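# Remove blue ribbon cassette from printer, place it flat

## Task

Pull the blue ribbon cassette out of the printer and set it down on the bench lying flat, with its top face pointing up.

## Robot and tools

Robot: two arms, left_arm and right_arm, each ending in a sixteen-motor four-digit hand (three fingers plus a thumb). The right arm has a right hand. The left arm has a mirrored left hand. Arm bases in the scene frame: left_arm at (-0.051, +0.351, +0.006) m, right_arm at (-0.033, -0.264, +0.049) m, both nearly unrotated about z. A two-camera stand is fixed behind the arms. Loose objects may sometimes get a brief external nudge.

Scene frame: the origin is at table-top height, halfway between the nominal bases. +z is up, +x points out over the table, and left_arm is on the +y side. Image left and right do not match arm names. Fixed cameras and the table use the scene frame. Each arm reports its hand pose and its targets in its own base frame. Reported positions can be a few cm off, more at long reach.

Hand point axes (right hand): +z runs along the straight fingers toward the tips. +y points out of the palm face, which sits at y = -0.062. +x runs across the palm away from the thumb. On the left hand, +x points toward the thumb. A rigid mast sticks out near the wrist on the palm side, at x +0.05 to +0.10 (sign flipped on the left hand), z -0.16 to -0.11, out to y +0.06, and it can strike objects. Straight fingertips reach about 0.12 m beyond the hand point along z. Fingertips have rubber caps. The right arm's elbow sags under load, so command a bit higher than you want the hand to end up.

Tool execute_actions(actions, cameras):
- actions is a list of actions. Each action is a table of at most 15 rows, and each row is one 1/30 s control step. If an action has fewer rows, its last row is held until step 15. Each action lasts 0.5 s.
- Every row has exactly 48 numbers, all in [-1, 1], covering both arms even when only one moves. Order: left dx, dy, dz, rx, ry, rz; then 16 left hand motor numbers; then left current_limit and speed. The right arm follows in the same layout.
- dx..rz are an offset, not a pose. Each row is measured from that arm's Hand target at the start of the action, not from the previous row, and is expressed in the Hand target's own axes. Scale: 1.0 equals 0.6 m for dx, dy, dz, and 180 degrees for the rotation vector (rx, ry, rz). All zeros means stay at the current target. Sending the same offset again moves the arm again.
- Commanded orientation is clipped to within 40 degrees of the measured orientation. Motion is done by damped IK, which favours position over orientation. The hand often stops short of Hand target. If it is still short after an all-zero action, send the remaining distance as an offset. Very small moves may not start. To stop pushing against something, set the target back past where the hand actually is.
- Hand motor order, used in each row and in every result list: index_mcp, index_abd, index_pip, index_dip, thumb_cmc, thumb_axl, thumb_mcp, thumb_ipl, middle_mcp, middle_abd, middle_pip, middle_dip, ring_mcp, ring_abd, ring_pip, ring_dip. Each value is an absolute goal angle, scaled linearly between the joint's stops. Brackets give (degrees at +1, degrees at -1; value that is straight):
  - Finger _mcp curls toward the palm (+128, -18; -0.75).
  - _abd swings the finger sideways away from the thumb (+60, -60; 0).
  - _pip (+108, -29; -0.58).
  - _dip (+117, -21; -0.70).
  - thumb_cmc brings the thumb round in front of the palm (+120, -20; -0.71).
  - thumb_axl rolls the thumb about its own length (+140, -27; -0.68).
  - thumb_mcp (+109, -69; -0.23).
  - thumb_ipl (+108, -77; -0.17).
  A value of 0 is a real goal. To leave a hand unchanged, send back its hand_goal, hand_current_limit and hand_speed.
- current_limit maps -1..+1 linearly to 0..550 mA per motor, with a floor of 11 mA. Very low values may not lift a finger. speed maps to (speed+1)/2 of 8.5 rad/s. Starting values are +0.4 and -0.6. The last written values persist.
- A finger only squeezes while its goal lies inside the object. The deeper the goal, the harder the squeeze, up to the current limit.
- A motor drawing at least 495 mA accumulates time. After 5 s in total it shuts off for 10 s and drops whatever it holds, so ease off a hard grip.
- cameras: list of names, ["all"], or []. If omitted, you get all cameras for an empty actions list and none otherwise. Names: cam_head_left, cam_head_right, cam_high, cam_left_wrist, cam_right_wrist (each 672x504). An unknown name rejects the whole call. An empty actions list returns images and the full state.

Results, per arm:
- end_effector_position (m) and end_effector_quat_wxyz, in the base frame.
- Hand target: the commanded pose after clipping, and the base for the next offsets.
- Joint positions, velocities ("within noise" means at rest), and torques. Torques include gravity, have a per-unit offset, and wrap at ±28 N m on joints 3 and 4.
- Motor temperatures. A MOTOR HOT line appears at 85 °C. At 100 °C the arm goes limp for 30–60 s or more. Holding loads, staying stretched out, or pushing toward unreachable poses heats motors.
- Hand lists in motor order: hand_goal, hand_measured, hand_current_ma (positive means pushing toward -1), and hand_state (moving, goal, blocked, overload), plus hand_current_limit and hand_speed.
- A motor that reads overload from the first result onward is dead and limp.
- While an arm is stopped, hand commands sent to it are discarded.

zoom_image(camera, region): enlarges [x0, y0, x1, y1] pixels (origin at top-left, at most 504x504) of that camera's latest image. Only cameras in the most recent image set can be zoomed.

read_manual(section): returns licence texts only. It never moves anything.

finished_scene(scene): ends the current scene, given its number, and cannot be undone. The cassette must already sit flat, top up, on the bench and stay there without help.

Avoid:
- knocking anything off the table or leaving it off the table;
- dropping the cassette from any height, or releasing it while it moves;
- striking the printer or table hard;
- any contact or squeezing between the two hands or arms;
- long high-current grips.

The scene keeps running while you reason, with the last command held, so use smooth, moderate motions.

Each tool is called after "Emit:" as name(argument=value, ...) on one line, values as JSON.

## Session

Emit:
execute_actions(actions=[])

Scene clock: 0.00 s.
left_arm: end_effector_position=(+0.4061, -0.0023, +0.3838) hand_goal=(-0.754, +0.000, -0.576, -0.696, -0.714, -0.678, -0.226, -0.168, -0.754, +0.000, -0.576, -0.696, -0.754, +0.000, -0.576, -0.696) hand_measured=(-0.754, +0.000, -0.576, -0.696, -0.714, -0.678, -0.226, -0.168, -0.754, +0.000, -0.576, -0.696, -0.754, +0.000, -0.576, -0.696) hand_current_ma=(+0, +0, +0, +0, +0, +0, +0, +0, +0, +0, +0, +0, +0, +0, +0, +0) hand_state=(goal, goal, goal, goal, goal, goal, goal, goal, goal, goal, goal, goal, goal, goal, goal, goal) hand_current_limit=0.40 hand_speed=-0.60 end_effector_quat_wxyz=(+0.079, +0.582, +0.678, +0.441) | right_arm: end_effector_position=(+0.3891, +0.0211, +0.2344) hand_goal=(-0.754, +0.000, -0.576, -0.696, -0.714, -0.678, -0.226, -0.168, -0.754, +0.000, -0.576, -0.696, -0.754, +0.000, -0.576, -0.696) hand_measured=(-0.754, +0.000, -0.576, -0.696, -0.714, -0.678, -0.226, -0.168, -0.754, +0.000, -0.576, -0.696, -0.754, +0.000, -0.576, -0.696) hand_current_ma=(+0, +0, +0, +0, +0, +0, +0, +0, +0, +0, +0, +0, +0, +0, +0, +0) hand_state=(goal, goal, goal, goal, goal, goal, goal, goal, goal, goal, goal, goal, goal, goal, goal, goal) hand_current_limit=0.40 hand_speed=-0.60 end_effector_quat_wxyz=(-0.050, +0.795, -0.010, +0.604)
Joint positions: left_arm=[-0.401 0.913 0.941 -1.038 -0.788 -0.315] | right_arm=[0.391 0.807 0.487 0.037 0.308 1.754]
Joint velocities: within noise
Joint torques (N m): no reading
Motor temperatures (°C): left_arm=[33 37 35 36 36 34] | right_arm=[35 31 35 36 40 35]
Heat: left arm: hottest shoulder 37 °C; right arm: hottest wrist yaw 40 °C.
Hand target: left_arm +0.4084, -0.0033, +0.3969; +0.091, +0.576, +0.680, +0.445 | right_arm +0.3958, +0.0239, +0.2542; -0.057, +0.784, -0.013, +0.619

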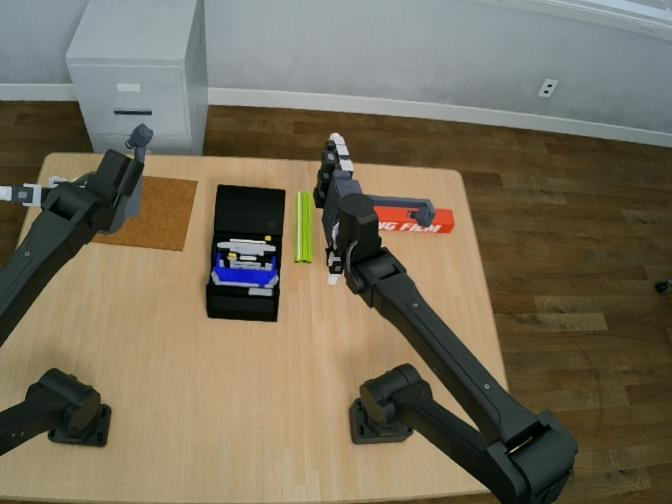

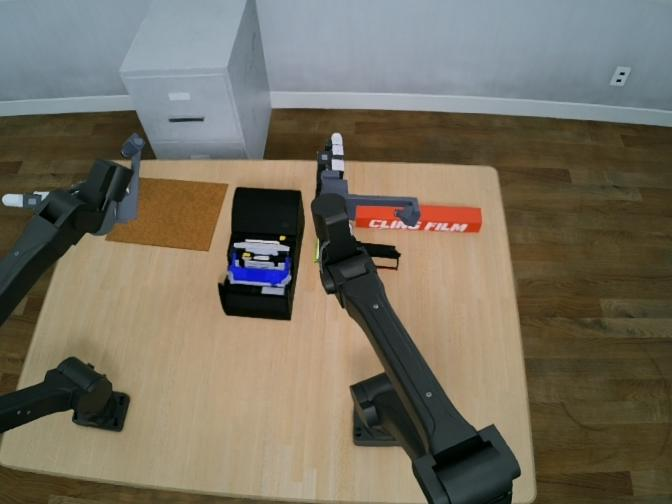

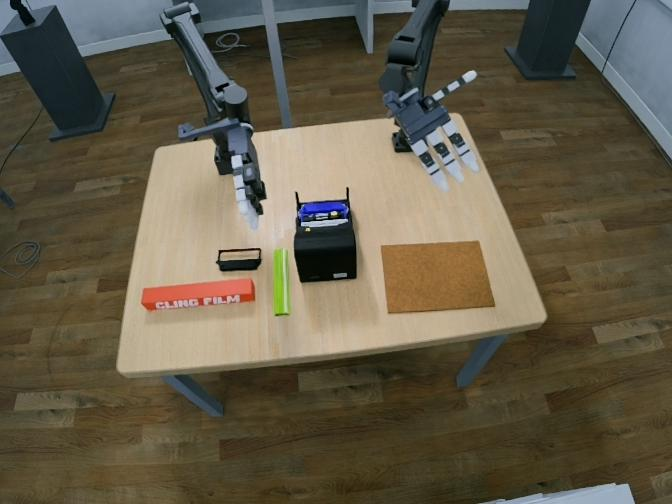

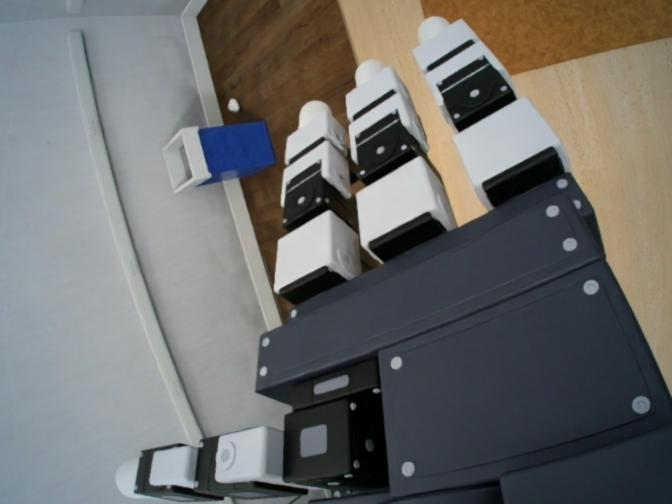

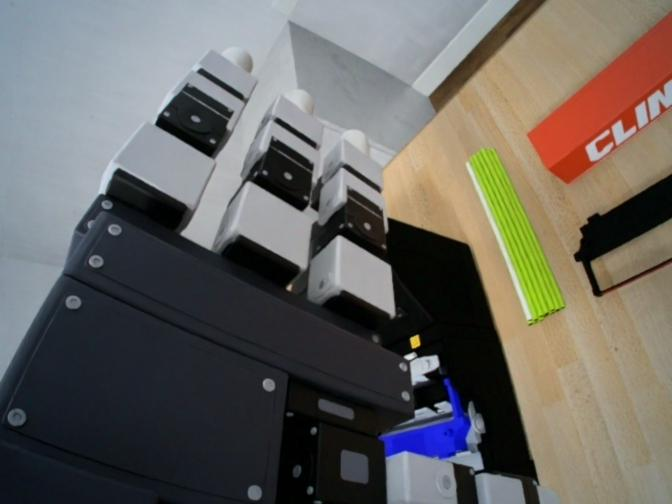

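Emit:
zoom_image(camera="cam_head_left", region=[180, 170, 320, 340])

Emit:
zoom_image(camera="cam_head_right", region=[200, 170, 320, 330])

Emit:
zoom_image(camera="cam_high", region=[270, 170, 380, 290])

Emit:
zoom_image(camera="cam_right_wrist", region=[350, 300, 600, 504])

Scaled by 2.965 from the camera's 672x504 image, which has a finer 960x720 frame.

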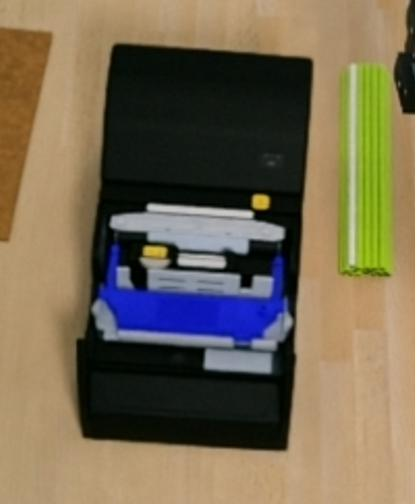

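Scaled by 3.150 from the camera's 672x504 image, which has a finer 960x720 frame.

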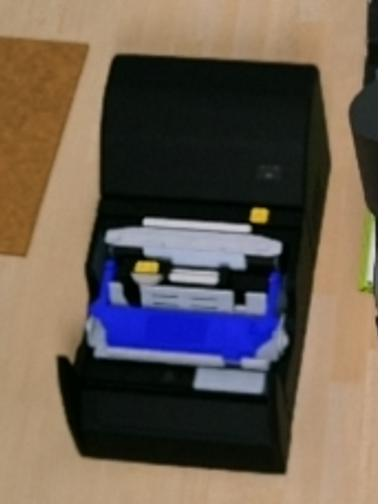

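Scaled by 4.200 from the camera's 672x504 image, which has a finer 960x720 frame.

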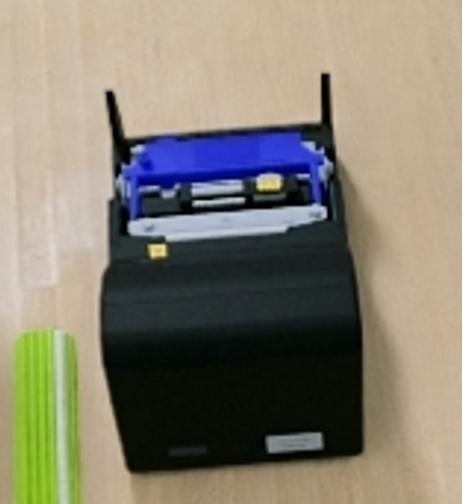

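Scaled by 2.016 from the camera's 672x504 image, which has a finer 960x720 frame.

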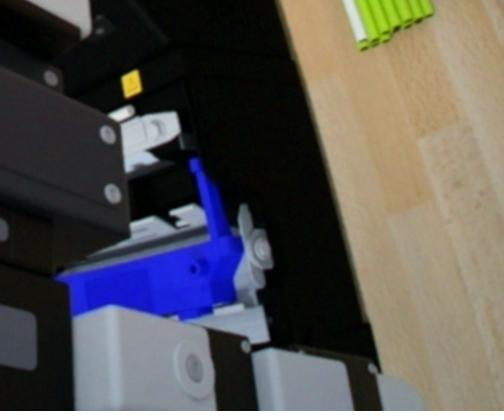

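Emit:
execute_actions(actions=[[[0,0,0,0,0,0,-0.754,0,-0.576,-0.696,-0.714,-0.678,-0.226,-0.168,-0.754,0,-0.576,-0.696,-0.754,0,-0.576,-0.696,0.4,-0.6,-0.018,-0.06,-0.087,0,-0.083,0,-0.754,0,-0.576,-0.696,-0.714,-0.678,-0.226,-0.168,-0.754,0,-0.576,-0.696,-0.754,0,-0.576,-0.696,0.4,-0.6]],[[0,0,0,0,0,0,-0.754,0,-0.576,-0.696,-0.714,-0.678,-0.226,-0.168,-0.754,0,-0.576,-0.696,-0.754,0,-0.576,-0.696,0.4,-0.6,-0.018,-0.06,-0.087,0,-0.083,0,-0.754,0,-0.576,-0.696,-0.714,-0.678,-0.226,-0.168,-0.754,0,-0.576,-0.696,-0.754,0,-0.576,-0.696,0.4,-0.6]]], cameras=["cam_right_wrist","cam_head_left","cam_head_right"])

Scene clock: 184.40 s.
left_arm: end_effector_position=(+0.4061, -0.0023, +0.3838) hand_goal=(-0.754, +0.000, -0.576, -0.696, -0.714, -0.678, -0.226, -0.168, -0.754, +0.000, -0.576, -0.696, -0.754, +0.000, -0.576, -0.696) hand_measured=(-0.758, +0.000, -0.576, -0.696, -0.718, -0.678, -0.226, -0.168, -0.758, +0.000, -0.576, -0.696, -0.758, +0.000, -0.576, -0.696) hand_current_ma=(-12, +0, -2, +0, -14, +3, +2, +1, -13, +0, -2, +0, -14, +0, -2, +0) hand_state=(goal, goal, goal, goal, goal, goal, goal, goal, goal, goal, goal, goal, goal, goal, goal, goal) hand_current_limit=0.40 hand_speed=-0.60 end_effector_quat_wxyz=(+0.079, +0.582, +0.678, +0.441) | right_arm: end_effector_position=(+0.2821, +0.0763, +0.2524) hand_goal=(-0.754, +0.000, -0.576, -0.696, -0.714, -0.678, -0.226, -0.168, -0.754, +0.000, -0.576, -0.696, -0.754, +0.000, -0.576, -0.696) hand_measured=(-0.752, -0.002, -0.576, -0.696, -0.714, -0.678, -0.224, -0.168, -0.752, -0.002, -0.576, -0.696, -0.752, -0.002, -0.576, -0.696) hand_current_ma=(+0, +0, +0, +0, +0, +0, +0, +0, +0, +0, +0, +0, +0, +0, +0, +0) hand_state=(goal, goal, goal, goal, goal, goal, goal, goal, goal, goal, goal, goal, goal, goal, goal, goal) hand_current_limit=0.40 hand_speed=-0.60 end_effector_quat_wxyz=(-0.043, +0.922, +0.030, +0.384)
Joint positions: left_arm=[-0.401 0.913 0.941 -1.038 -0.788 -0.315] | right_arm=[0.709 0.75 0.784 -0.895 0.391 2.068]
Joint torques (N m): left_arm=[0.56 -5.54 10.99 1.61 -0.77 0.07] | right_arm=[2.78 0.26 14 1.63 0.14 0.23]
Motor temperatures (°C): left_arm=[33 37 49 34 33 30] | right_arm=[34 31 50 34 36 33]
Heat: left arm: hottest elbow 49 °C; right arm: hottest elbow 50 °C.
Hand target: left_arm +0.4084, -0.0033, +0.3969; +0.091, +0.576, +0.680, +0.445 | right_arm +0.2881, +0.0883, +0.2783; -0.058, +0.917, +0.002, +0.396
Off the commanded pose: left_arm 0.013 m, 2 deg | right_arm 0.029 m, 4 deg.
joint sent to its limit (right arm) — joint 6 (wrist roll), upper limit. The joint targets are off in orientation, not in position.
Images, in order (width x height): cam_head_left 672x504, cam_head_right 672x504, cam_right_wrist 672x504.

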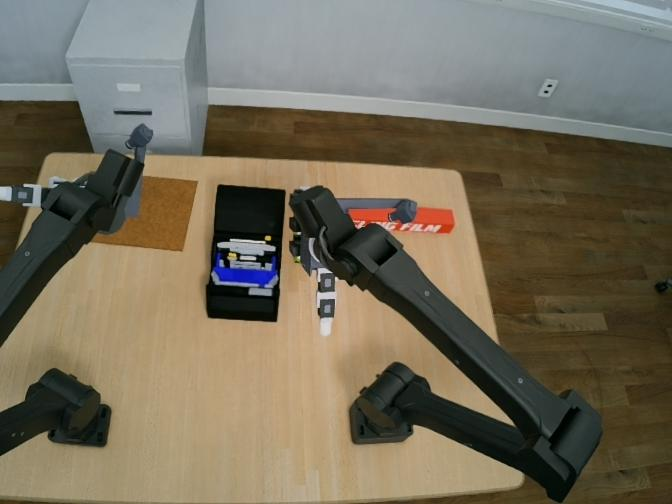

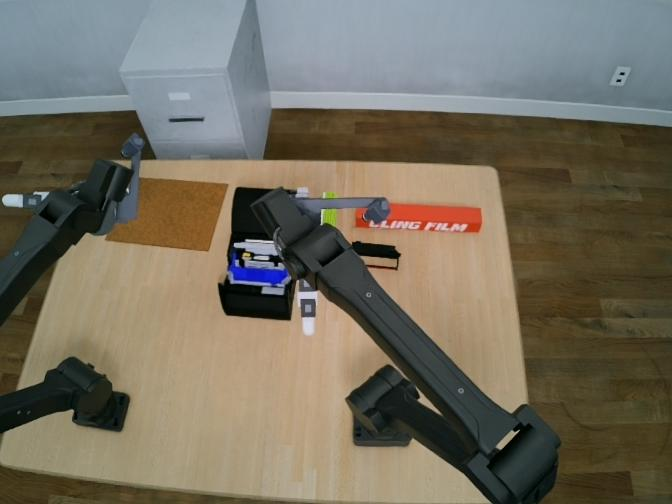

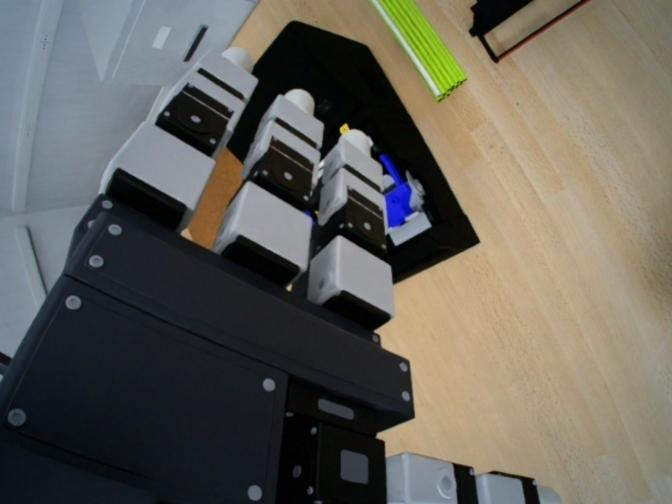

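Emit:
zoom_image(camera="cam_right_wrist", region=[290, 100, 500, 280])

Scaled by 2.400 from the camera's 672x504 image, which has a finer 960x720 frame.

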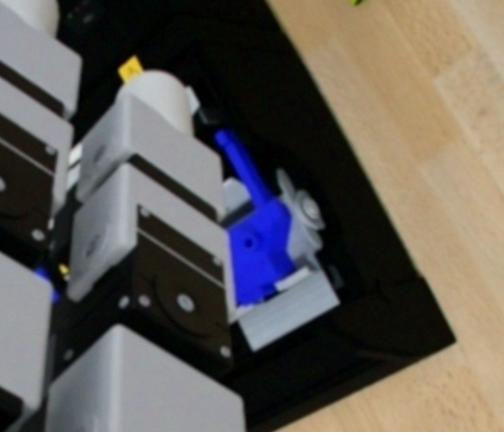

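Emit:
execute_actions(actions=[[[0,0,0,0,0,0,-0.754,0,-0.576,-0.696,-0.714,-0.678,-0.226,-0.168,-0.754,0,-0.576,-0.696,-0.754,0,-0.576,-0.696,0.4,-0.6,0.149,-0.107,0.003,0,0,0,-0.754,0,-0.576,-0.696,-0.714,-0.678,-0.226,-0.168,-0.754,0,-0.576,-0.696,-0.754,0,-0.576,-0.696,0.4,-0.6]]], cameras=["cam_right_wrist","cam_high"])

Emit:
zoom_image(camera="cam_right_wrist", region=[300, 100, 620, 340])

Scene clock: 258.07 s.
left_arm: end_effector_position=(+0.4061, -0.0023, +0.3838) hand_goal=(-0.754, +0.000, -0.576, -0.696, -0.714, -0.678, -0.226, -0.168, -0.754, +0.000, -0.576, -0.696, -0.754, +0.000, -0.576, -0.696) hand_measured=(-0.758, +0.000, -0.576, -0.696, -0.718, -0.678, -0.226, -0.168, -0.758, +0.000, -0.576, -0.696, -0.758, +0.000, -0.576, -0.696) hand_current_ma=(-12, +0, -2, +0, -14, +3, +2, +1, -13, +0, -2, +0, -14, +0, -2, +0) hand_state=(goal, goal, goal, goal, goal, goal, goal, goal, goal, goal, goal, goal, goal, goal, goal, goal) hand_current_limit=0.40 hand_speed=-0.60 end_effector_quat_wxyz=(+0.079, +0.582, +0.678, +0.441) | right_arm: end_effector_position=(+0.3395, +0.1424, +0.3220) hand_goal=(-0.754, +0.000, -0.576, -0.696, -0.714, -0.678, -0.226, -0.168, -0.754, +0.000, -0.576, -0.696, -0.754, +0.000, -0.576, -0.696) hand_measured=(-0.752, -0.002, -0.576, -0.696, -0.714, -0.678, -0.224, -0.168, -0.752, -0.002, -0.576, -0.696, -0.752, -0.002, -0.576, -0.696) hand_current_ma=(+0, +0, +0, +0, +0, +0, +0, +0, +0, +0, +0, +0, +0, +0, +0, +0) hand_state=(goal, goal, goal, goal, goal, goal, goal, goal, goal, goal, goal, goal, goal, goal, goal, goal) hand_current_limit=0.40 hand_speed=-0.60 end_effector_quat_wxyz=(-0.047, +0.921, +0.047, +0.384)
Joint positions: left_arm=[-0.401 0.913 0.941 -1.038 -0.788 -0.315] | right_arm=[0.749 1.003 1.092 -0.953 0.399 2.069]
Joint torques (N m): left_arm=[0.85 -5.71 10.99 1.66 -0.78 0.09] | right_arm=[1.38 -3.19 14.17 1.63 0.39 0.22]
Motor temperatures (°C): left_arm=[33 37 50 33 33 29] | right_arm=[34 31 56 33 36 33]
Heat: left arm: hottest elbow 50 °C; right arm: hottest elbow 56 °C.
Hand target: left_arm +0.4084, -0.0033, +0.3969; +0.091, +0.576, +0.680, +0.445 | right_arm +0.3476, +0.1485, +0.3488; -0.058, +0.917, +0.001, +0.396
Off the commanded pose: left_arm 0.013 m, 2 deg | right_arm 0.028 m, 6 deg.
joint sent to its limit (right arm) — joint 6 (wrist roll), upper limit. The joint targets are off in orientation, not in position.
Images, in order (width x height): cam_high 672x504, cam_right_wrist 672x504.

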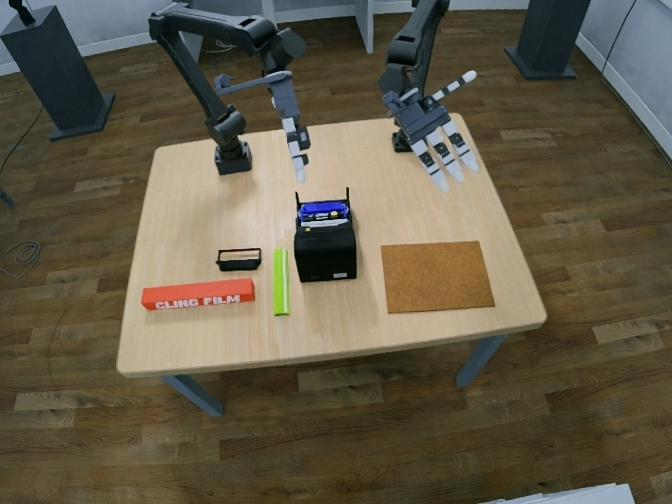

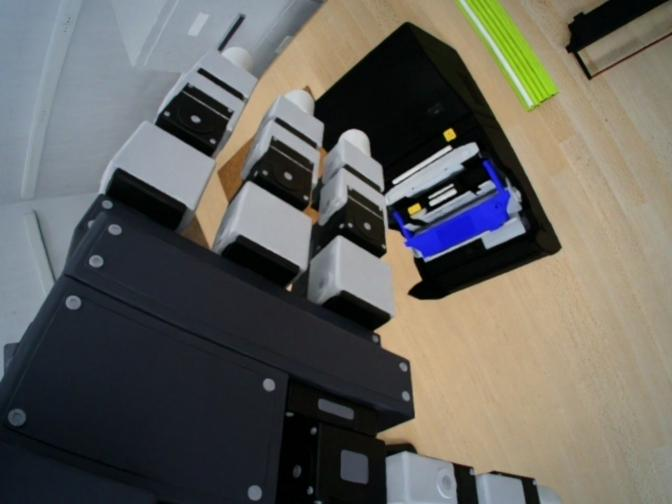

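Scaled by 1.575 from the camera's 672x504 image, which has a finer 960x720 frame.

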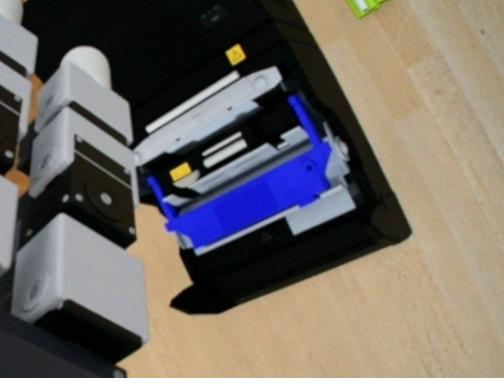

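Emit:
zoom_image(camera="cam_high", region=[210, 180, 360, 290])

Emit:
zoom_image(camera="cam_right_wrist", region=[370, 130, 570, 290])

Scaled by 3.360 from the camera's 672x504 image, which has a finer 960x720 frame.

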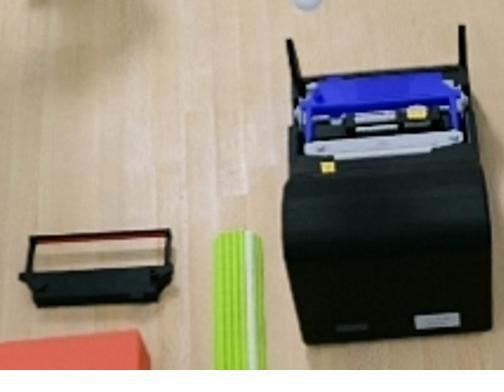

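Scaled by 2.520 from the camera's 672x504 image, which has a finer 960x720 frame.

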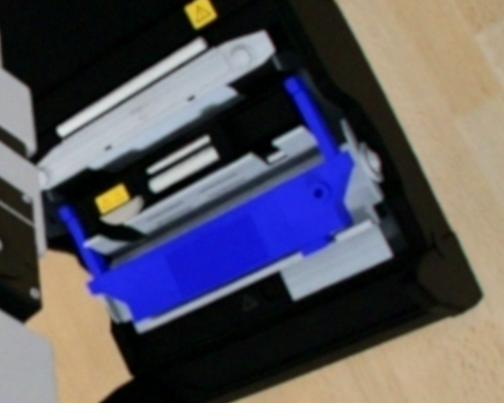

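Emit:
execute_actions(actions=[[[0,0,0,0,0,0,-0.754,0,-0.576,-0.696,-0.714,-0.678,-0.226,-0.168,-0.754,0,-0.576,-0.696,-0.754,0,-0.576,-0.696,0.4,-0.6,-0.2,-0.05,0.014,0,0.139,0,-0.754,0,-0.576,-0.696,-0.714,-0.678,-0.226,-0.168,-0.754,0,-0.576,-0.696,-0.754,0,-0.576,-0.696,0.4,-0.6]]], cameras=["cam_right_wrist","cam_high"])

Emit:
zoom_image(camera="cam_right_wrist", region=[380, 130, 640, 330])

Scene clock: 379.20 s.
left_arm: end_effector_position=(+0.4061, -0.0023, +0.3838) hand_goal=(-0.754, +0.000, -0.576, -0.696, -0.714, -0.678, -0.226, -0.168, -0.754, +0.000, -0.576, -0.696, -0.754, +0.000, -0.576, -0.696) hand_measured=(-0.758, +0.000, -0.576, -0.696, -0.718, -0.678, -0.226, -0.168, -0.758, +0.000, -0.576, -0.696, -0.758, +0.000, -0.576, -0.696) hand_current_ma=(-12, +0, -2, +0, -14, +3, +2, +1, -13, +0, -2, +0, -14, +0, -2, +0) hand_state=(goal, goal, goal, goal, goal, goal, goal, goal, goal, goal, goal, goal, goal, goal, goal, goal) hand_current_limit=0.40 hand_speed=-0.60 end_effector_quat_wxyz=(+0.079, +0.582, +0.678, +0.441) | right_arm: end_effector_position=(+0.2699, +0.1778, +0.2613) hand_goal=(-0.754, +0.000, -0.576, -0.696, -0.714, -0.678, -0.226, -0.168, -0.754, +0.000, -0.576, -0.696, -0.754, +0.000, -0.576, -0.696) hand_measured=(-0.752, -0.002, -0.576, -0.696, -0.714, -0.678, -0.224, -0.168, -0.752, -0.002, -0.576, -0.696, -0.752, -0.002, -0.576, -0.696) hand_current_ma=(+0, +0, +0, +0, +0, +0, +0, +0, +0, +0, +0, +0, +0, +0, +0, +0) hand_state=(goal, goal, goal, goal, goal, goal, goal, goal, goal, goal, goal, goal, goal, goal, goal, goal) hand_current_limit=0.40 hand_speed=-0.60 end_effector_quat_wxyz=(-0.055, +0.798, +0.029, +0.600)
Joint positions: left_arm=[-0.401 0.913 0.941 -1.038 -0.788 -0.315] | right_arm=[1.174 0.856 0.621 -0.283 0.982 2.069]
Joint torques (N m): left_arm=[0.79 -5.6 11.04 1.65 -0.78 0.07] | right_arm=[2.78 -0.91 9.02 2.66 0.52 0.2]
Motor temperatures (°C): left_arm=[33 37 51 32 33 29] | right_arm=[34 31 59 33 35 32]
Heat: left arm: hottest elbow 51 °C; right arm: hottest elbow 59 °C.
Hand target: left_arm +0.4084, -0.0033, +0.3969; +0.091, +0.576, +0.680, +0.445 | right_arm +0.2698, +0.1845, +0.2592; -0.057, +0.809, -0.011, +0.585
Off the commanded pose: left_arm 0.013 m, 2 deg | right_arm 0.007 m, 5 deg.
joint sent to its limit (right arm) — joint 6 (wrist roll), upper limit. The joint targets are off in orientation, not in position.
Images, in order (width x height): cam_high 672x504, cam_right_wrist 672x504.

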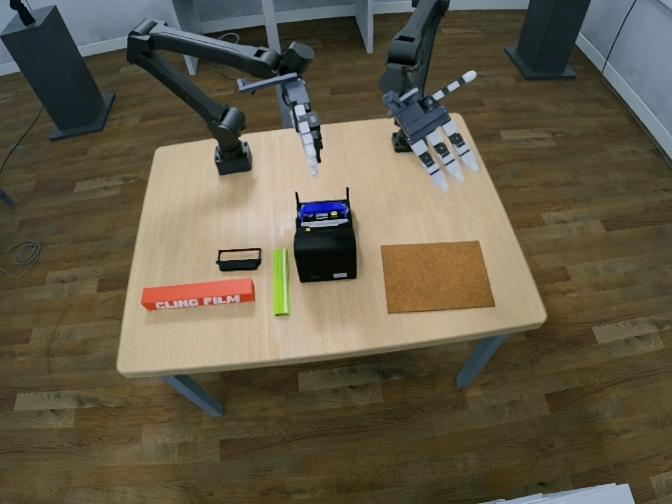

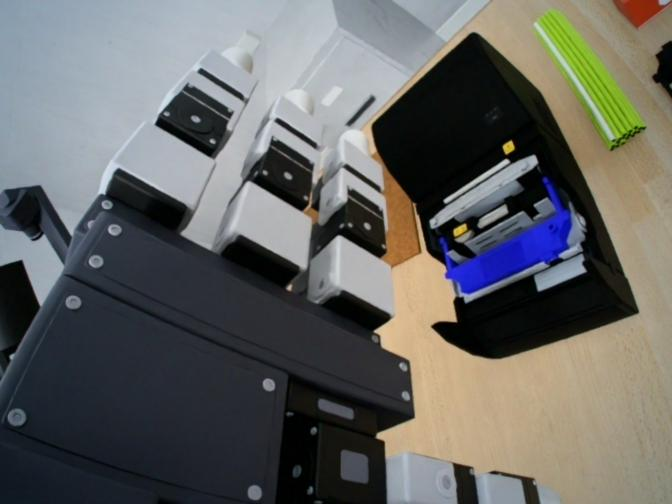

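Scaled by 1.938 from the camera's 672x504 image, which has a finer 960x720 frame.

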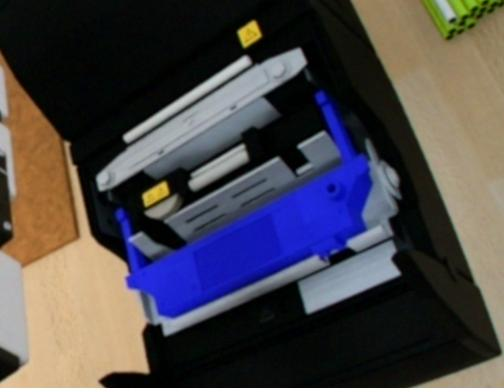

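Emit:
execute_actions(actions=[[[0,0,0,0,0,0,-0.754,0,-0.576,-0.696,-0.714,-0.678,-0.226,-0.168,-0.754,0,-0.576,-0.696,-0.754,0,-0.576,-0.696,0.4,-0.6,-0.108,-0.052,0.118,0,0,0,-0.754,0,-0.576,-0.696,-0.714,-0.678,-0.226,-0.168,-0.754,0,-0.576,-0.696,-0.754,0,-0.576,-0.696,0.4,-0.6]]], cameras=["cam_right_wrist","cam_head_left"])

Emit:
zoom_image(camera="cam_right_wrist", region=[400, 130, 660, 390])

Scene clock: 432.17 s.
left_arm: end_effector_position=(+0.4061, -0.0023, +0.3838) hand_goal=(-0.754, +0.000, -0.576, -0.696, -0.714, -0.678, -0.226, -0.168, -0.754, +0.000, -0.576, -0.696, -0.754, +0.000, -0.576, -0.696) hand_measured=(-0.758, +0.000, -0.576, -0.696, -0.718, -0.678, -0.226, -0.168, -0.758, +0.000, -0.576, -0.696, -0.758, +0.000, -0.576, -0.696) hand_current_ma=(-12, +0, -2, +0, -14, +3, +2, +1, -13, +0, -2, +0, -14, +0, -2, +0) hand_state=(goal, goal, goal, goal, goal, goal, goal, goal, goal, goal, goal, goal, goal, goal, goal, goal) hand_current_limit=0.40 hand_speed=-0.60 end_effector_quat_wxyz=(+0.079, +0.582, +0.678, +0.441) | right_arm: end_effector_position=(+0.3059, +0.2146, +0.1685) hand_goal=(-0.754, +0.000, -0.576, -0.696, -0.714, -0.678, -0.226, -0.168, -0.754, +0.000, -0.576, -0.696, -0.754, +0.000, -0.576, -0.696) hand_measured=(-0.752, -0.002, -0.576, -0.696, -0.714, -0.678, -0.224, -0.168, -0.752, -0.002, -0.576, -0.696, -0.752, -0.002, -0.576, -0.696) hand_current_ma=(+0, +0, +0, +0, +0, +0, +0, +0, +0, +0, +0, +0, +0, +0, +0, +0) hand_state=(goal, goal, goal, goal, goal, goal, goal, goal, goal, goal, goal, goal, goal, goal, goal, goal) hand_current_limit=0.40 hand_speed=-0.60 end_effector_quat_wxyz=(-0.039, +0.809, +0.023, +0.587)
Joint positions: left_arm=[-0.401 0.913 0.941 -1.038 -0.788 -0.315] | right_arm=[1.109 1.185 0.567 0.068 0.94 2.07]
Joint torques (N m): left_arm=[0.79 -5.54 11 1.62 -0.79 0.08] | right_arm=[1.08 -4.25 10.69 2.7 0.28 0.2]
Motor temperatures (°C): left_arm=[33 37 51 32 33 29] | right_arm=[34 31 51 33 35 32]
Heat: left arm: hottest elbow 51 °C; right arm: hottest elbow 51 °C.
Hand target: left_arm +0.4084, -0.0033, +0.3969; +0.091, +0.576, +0.680, +0.445 | right_arm +0.3149, +0.2266, +0.1794; -0.057, +0.809, -0.011, +0.585
Off the commanded pose: left_arm 0.013 m, 2 deg | right_arm 0.018 m, 4 deg.
joint sent to its limit (right arm) — joint 6 (wrist roll), upper limit. The joint targets still meet the commanded pose.
Images, in order (width x height): cam_head_left 672x504, cam_right_wrist 672x504.

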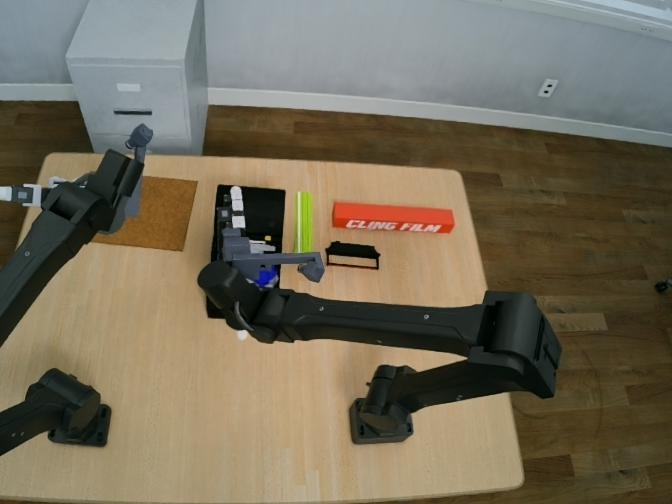

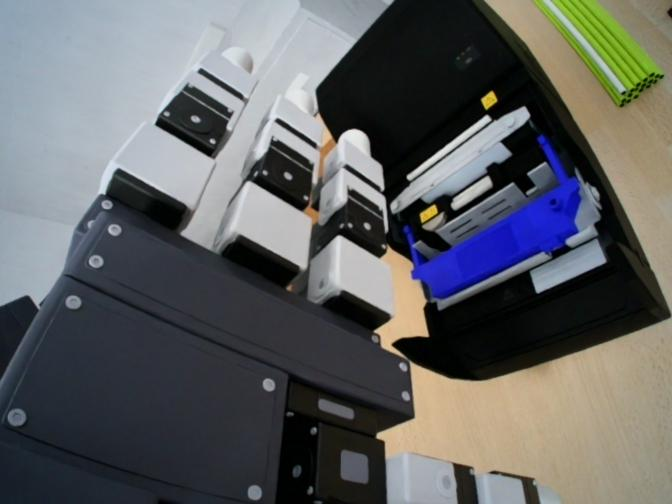

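Scaled by 1.938 from the camera's 672x504 image, which has a finer 960x720 frame.

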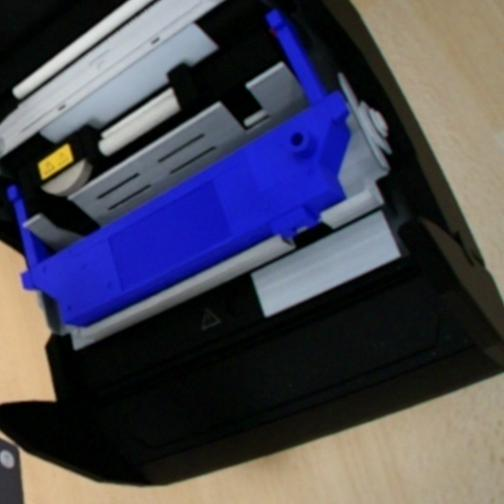

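Emit:
zoom_image(camera="cam_right_wrist", region=[400, 170, 510, 310])

Emit:
zoom_image(camera="cam_right_wrist", region=[500, 120, 620, 280])

Scaled by 3.600 from the camera's 672x504 image, which has a finer 960x720 frame.

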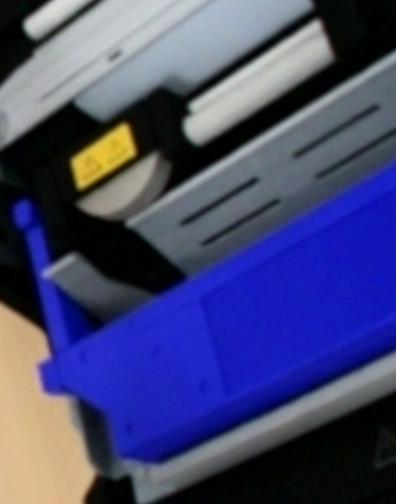

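Scaled by 3.150 from the camera's 672x504 image, which has a finer 960x720 frame.

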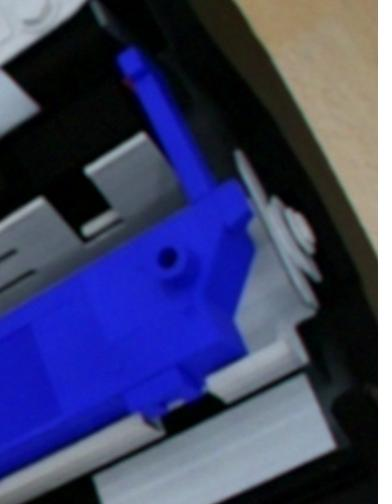

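Emit:
zoom_image(camera="cam_right_wrist", region=[500, 60, 672, 340])

Emit:
zoom_image(camera="cam_right_wrist", region=[370, 180, 500, 390])

Scaled by 1.800 from the camera's 672x504 image, which has a finer 960x720 frame.

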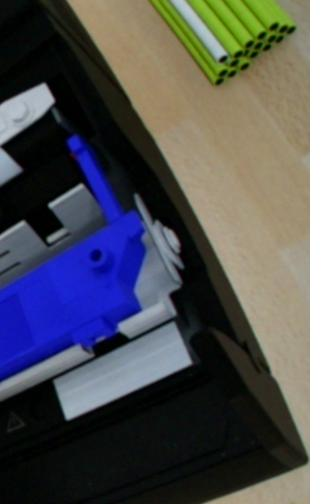

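Scaled by 2.400 from the camera's 672x504 image, which has a finer 960x720 frame.

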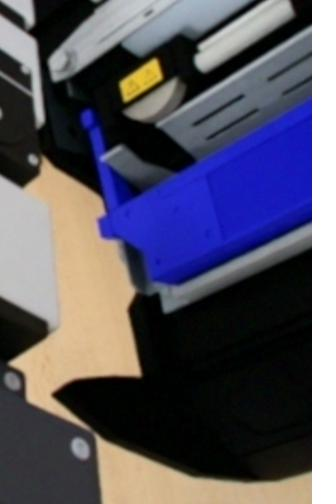

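Emit:
execute_actions(actions=[[[0,0,0,0,0,0,-0.754,0,-0.576,-0.696,-0.714,-0.678,-0.226,-0.168,-0.754,0,-0.576,-0.696,-0.754,0,-0.576,-0.696,0.4,-0.6,-0.037,-0.052,-0.161,0,0,0,-0.754,0,-0.576,-0.696,-0.714,-0.678,-0.226,-0.168,-0.754,0,-0.576,-0.696,-0.754,0,-0.576,-0.696,0.4,-0.6]]], cameras=["cam_right_wrist"])

Emit:
zoom_image(camera="cam_right_wrist", region=[400, 40, 560, 200])

Scene clock: 701.43 s.
left_arm: end_effector_position=(+0.4061, -0.0023, +0.3838) hand_goal=(-0.754, +0.000, -0.576, -0.696, -0.714, -0.678, -0.226, -0.168, -0.754, +0.000, -0.576, -0.696, -0.754, +0.000, -0.576, -0.696) hand_measured=(-0.758, +0.000, -0.576, -0.696, -0.718, -0.678, -0.226, -0.168, -0.758, +0.000, -0.576, -0.696, -0.758, +0.000, -0.576, -0.696) hand_current_ma=(-12, +0, -2, +0, -14, +3, +2, +1, -13, +0, -2, +0, -14, +0, -2, +0) hand_state=(goal, goal, goal, goal, goal, goal, goal, goal, goal, goal, goal, goal, goal, goal, goal, goal) hand_current_limit=0.40 hand_speed=-0.60 end_effector_quat_wxyz=(+0.079, +0.582, +0.678, +0.441) | right_arm: end_effector_position=(+0.2185, +0.2489, +0.1922) hand_goal=(-0.754, +0.000, -0.576, -0.696, -0.714, -0.678, -0.226, -0.168, -0.754, +0.000, -0.576, -0.696, -0.754, +0.000, -0.576, -0.696) hand_measured=(-0.752, -0.002, -0.576, -0.696, -0.714, -0.678, -0.224, -0.168, -0.754, -0.002, -0.576, -0.696, -0.754, -0.002, -0.576, -0.696) hand_current_ma=(+0, +0, +0, +0, +0, +0, +0, +0, +0, +0, +0, +0, +0, +0, +0, +0) hand_state=(goal, goal, goal, goal, goal, goal, goal, goal, goal, goal, goal, goal, goal, goal, goal, goal) hand_current_limit=0.40 hand_speed=-0.60 end_effector_quat_wxyz=(-0.062, +0.757, +0.050, +0.649)
Joint positions: left_arm=[-0.401 0.913 0.941 -1.038 -0.788 -0.315] | right_arm=[1.444 1.166 0.529 0.147 1.247 2.07]
Joint torques (N m): left_arm=[0.79 -5.77 11.02 1.59 -0.79 0.09] | right_arm=[2.73 -4.54 7.45 2.28 0.58 0.2]
Heat: left arm: hottest elbow 53 °C; right arm: hottest elbow 49 °C.
Hand target: left_arm +0.4084, -0.0033, +0.3969; +0.091, +0.576, +0.680, +0.445 | right_arm +0.2148, +0.2518, +0.1915; -0.057, +0.809, -0.011, +0.585
Off the commanded pose: left_arm 0.013 m, 2 deg | right_arm 0.005 m, 12 deg.
joint sent to its limit (right arm) — joint 6 (wrist roll), upper limit. The joint targets are off in orientation, not in position.
Images, in order (width x height): cam_right_wrist 672x504.

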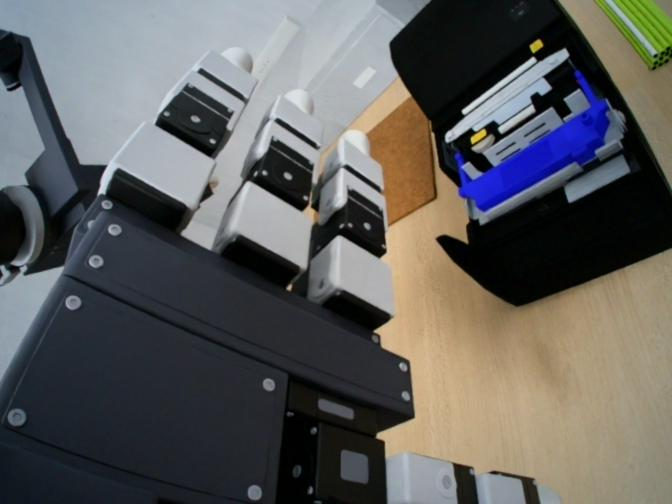

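Scaled by 3.150 from the camera's 672x504 image, which has a finer 960x720 frame.

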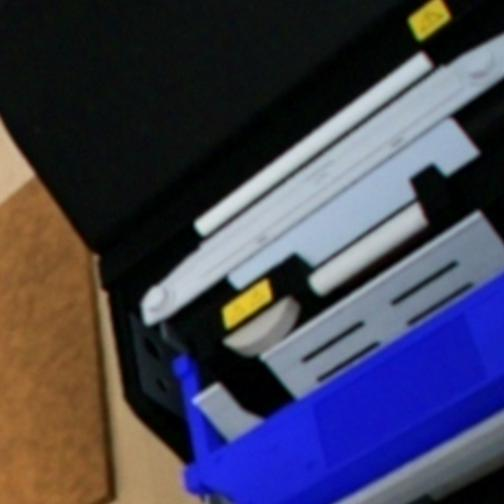

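Emit:
zoom_image(camera="cam_right_wrist", region=[430, 130, 550, 250])

Emit:
zoom_image(camera="cam_right_wrist", region=[530, 50, 672, 220])

Scaled by 4.200 from the camera's 672x504 image, which has a finer 960x720 frame.

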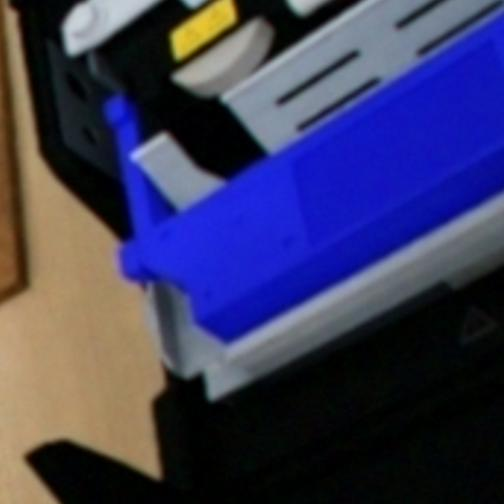

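Scaled by 2.965 from the camera's 672x504 image, which has a finer 960x720 frame.

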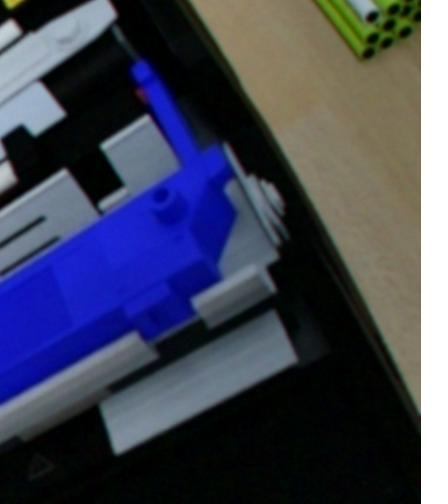

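Emit:
execute_actions(actions=[[[0,0,0,0,0,0,-0.754,0,-0.576,-0.696,-0.714,-0.678,-0.226,-0.168,-0.754,0,-0.576,-0.696,-0.754,0,-0.576,-0.696,0.4,-0.6,0.142,-0.012,0.006,0.0888,-0.1154,-0.1391,-0.754,-0.5,-0.576,-0.696,-0.714,-0.678,-0.226,-0.168,0.479,0,0.591,-0.261,-0.754,0.5,-0.576,-0.696,0.4,-0.6]],[[0,0,0,0,0,0,-0.754,0,-0.576,-0.696,-0.714,-0.678,-0.226,-0.168,-0.754,0,-0.576,-0.696,-0.754,0,-0.576,-0.696,0.4,-0.6,0.148,0.072,0.01,0.0888,-0.1154,-0.1391,-0.754,-0.5,-0.576,-0.696,-0.714,-0.678,-0.226,-0.168,0.479,0,0.591,-0.261,-0.754,0.5,-0.576,-0.696,0.4,-0.6]],[[0,0,0,0,0,0,-0.754,0,-0.576,-0.696,-0.714,-0.678,-0.226,-0.168,-0.754,0,-0.576,-0.696,-0.754,0,-0.576,-0.696,0.4,-0.6,0.039,0.116,0.041,0.0888,-0.1154,-0.1391,-0.754,-0.5,-0.576,-0.696,-0.714,-0.678,-0.226,-0.168,0.479,0,0.591,-0.261,-0.754,0.5,-0.576,-0.696,0.4,-0.6]]], cameras=["all"])

Scene clock: 1002.37 s.
left_arm: end_effector_position=(+0.4061, -0.0023, +0.3838) hand_goal=(-0.754, +0.000, -0.576, -0.696, -0.714, -0.678, -0.226, -0.168, -0.754, +0.000, -0.576, -0.696, -0.754, +0.000, -0.576, -0.696) hand_measured=(-0.758, +0.000, -0.576, -0.696, -0.718, -0.678, -0.226, -0.168, -0.758, +0.000, -0.576, -0.696, -0.758, +0.000, -0.576, -0.696) hand_current_ma=(-12, +0, -2, +0, -14, +3, +2, +1, -13, +0, -2, +0, -14, +0, -2, +0) hand_state=(goal, goal, goal, goal, goal, goal, goal, goal, goal, goal, goal, goal, goal, goal, goal, goal) hand_current_limit=0.40 hand_speed=-0.60 end_effector_quat_wxyz=(+0.079, +0.582, +0.678, +0.441) | right_arm: end_effector_position=(+0.3792, +0.2365, +0.3210) hand_goal=(-0.754, -0.500, -0.576, -0.696, -0.714, -0.678, -0.226, -0.168, +0.478, +0.000, +0.590, -0.262, -0.754, +0.500, -0.576, -0.696) hand_measured=(-0.754, -0.500, -0.576, -0.696, -0.716, -0.678, -0.224, -0.168, +0.464, -0.004, +0.588, -0.264, -0.754, +0.492, -0.576, -0.696) hand_current_ma=(+0, +0, +0, +0, +0, +0, +0, +0, -3, +0, +0, +0, +0, -1, +0, +0) hand_state=(goal, goal, goal, goal, goal, goal, goal, goal, goal, goal, goal, goal, goal, goal, goal, goal) hand_current_limit=0.40 hand_speed=-0.60 end_effector_quat_wxyz=(+0.008, +0.735, +0.679, +0.007)
Joint positions: left_arm=[-0.401 0.913 0.941 -1.038 -0.788 -0.315] | right_arm=[0.739 1.378 1.513 -1.691 0.015 0.818]
Joint torques (N m): left_arm=[0.73 -5.66 11.06 1.7 -0.78 0.09] | right_arm=[1.03 -7.88 12.3 0.31 -0.01 -0.06]
Motor temperatures (°C): left_arm=[32 36 55 30 32 28] | right_arm=[33 31 45 31 35 31]
Heat: left arm: hottest elbow 55 °C; right arm: hottest elbow 45 °C.
Hand target: left_arm +0.4084, -0.0033, +0.3969; +0.091, +0.576, +0.680, +0.445 | right_arm +0.3917, +0.2420, +0.3416; +0.000, +0.729, +0.684, +0.000
Off the commanded pose: left_arm 0.013 m, 2 deg | right_arm 0.025 m, 2 deg.
joint sent to its limit (right arm) — joint 4 (wrist pitch), lower limit. The joint targets are off in orientation, not in position.

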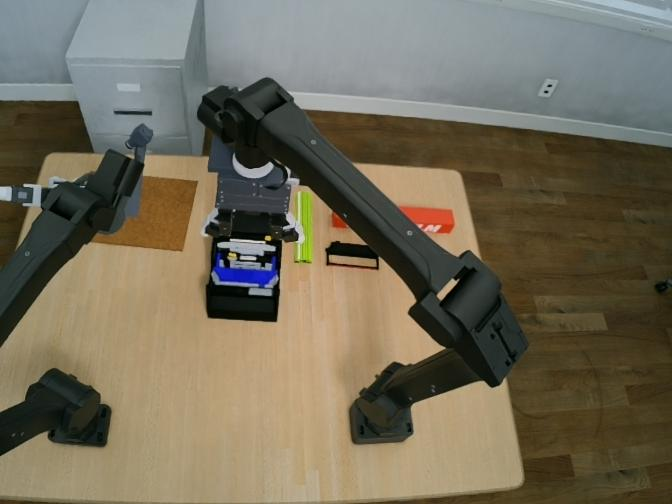

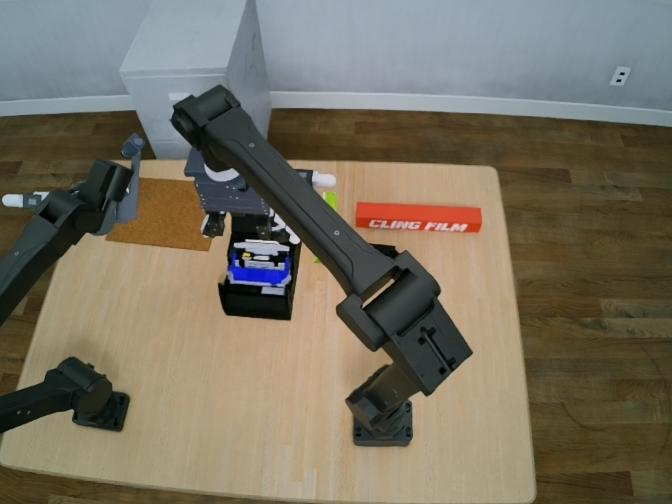

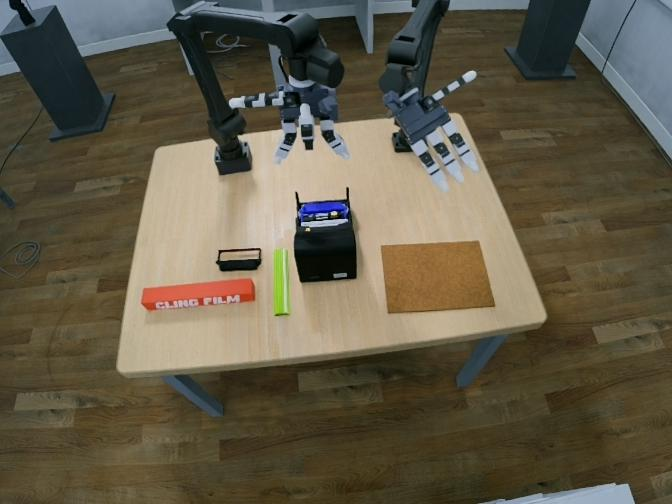

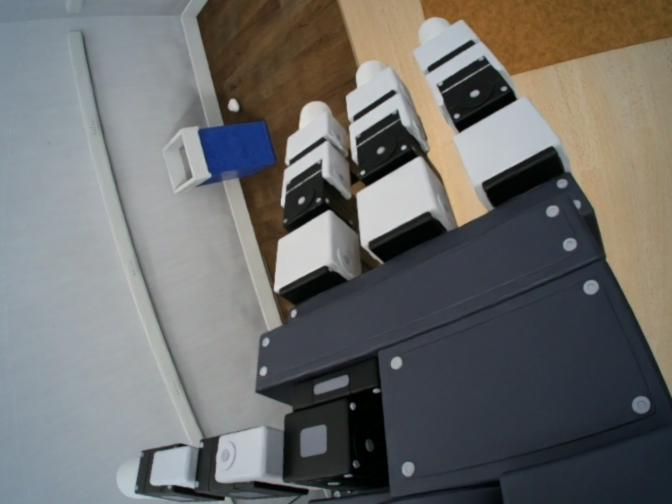

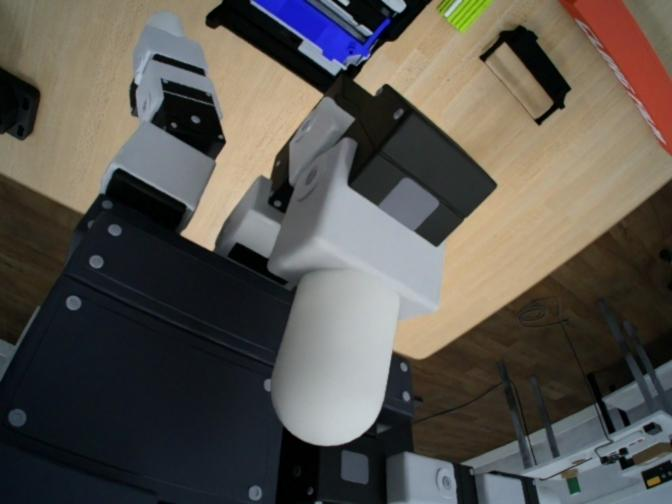

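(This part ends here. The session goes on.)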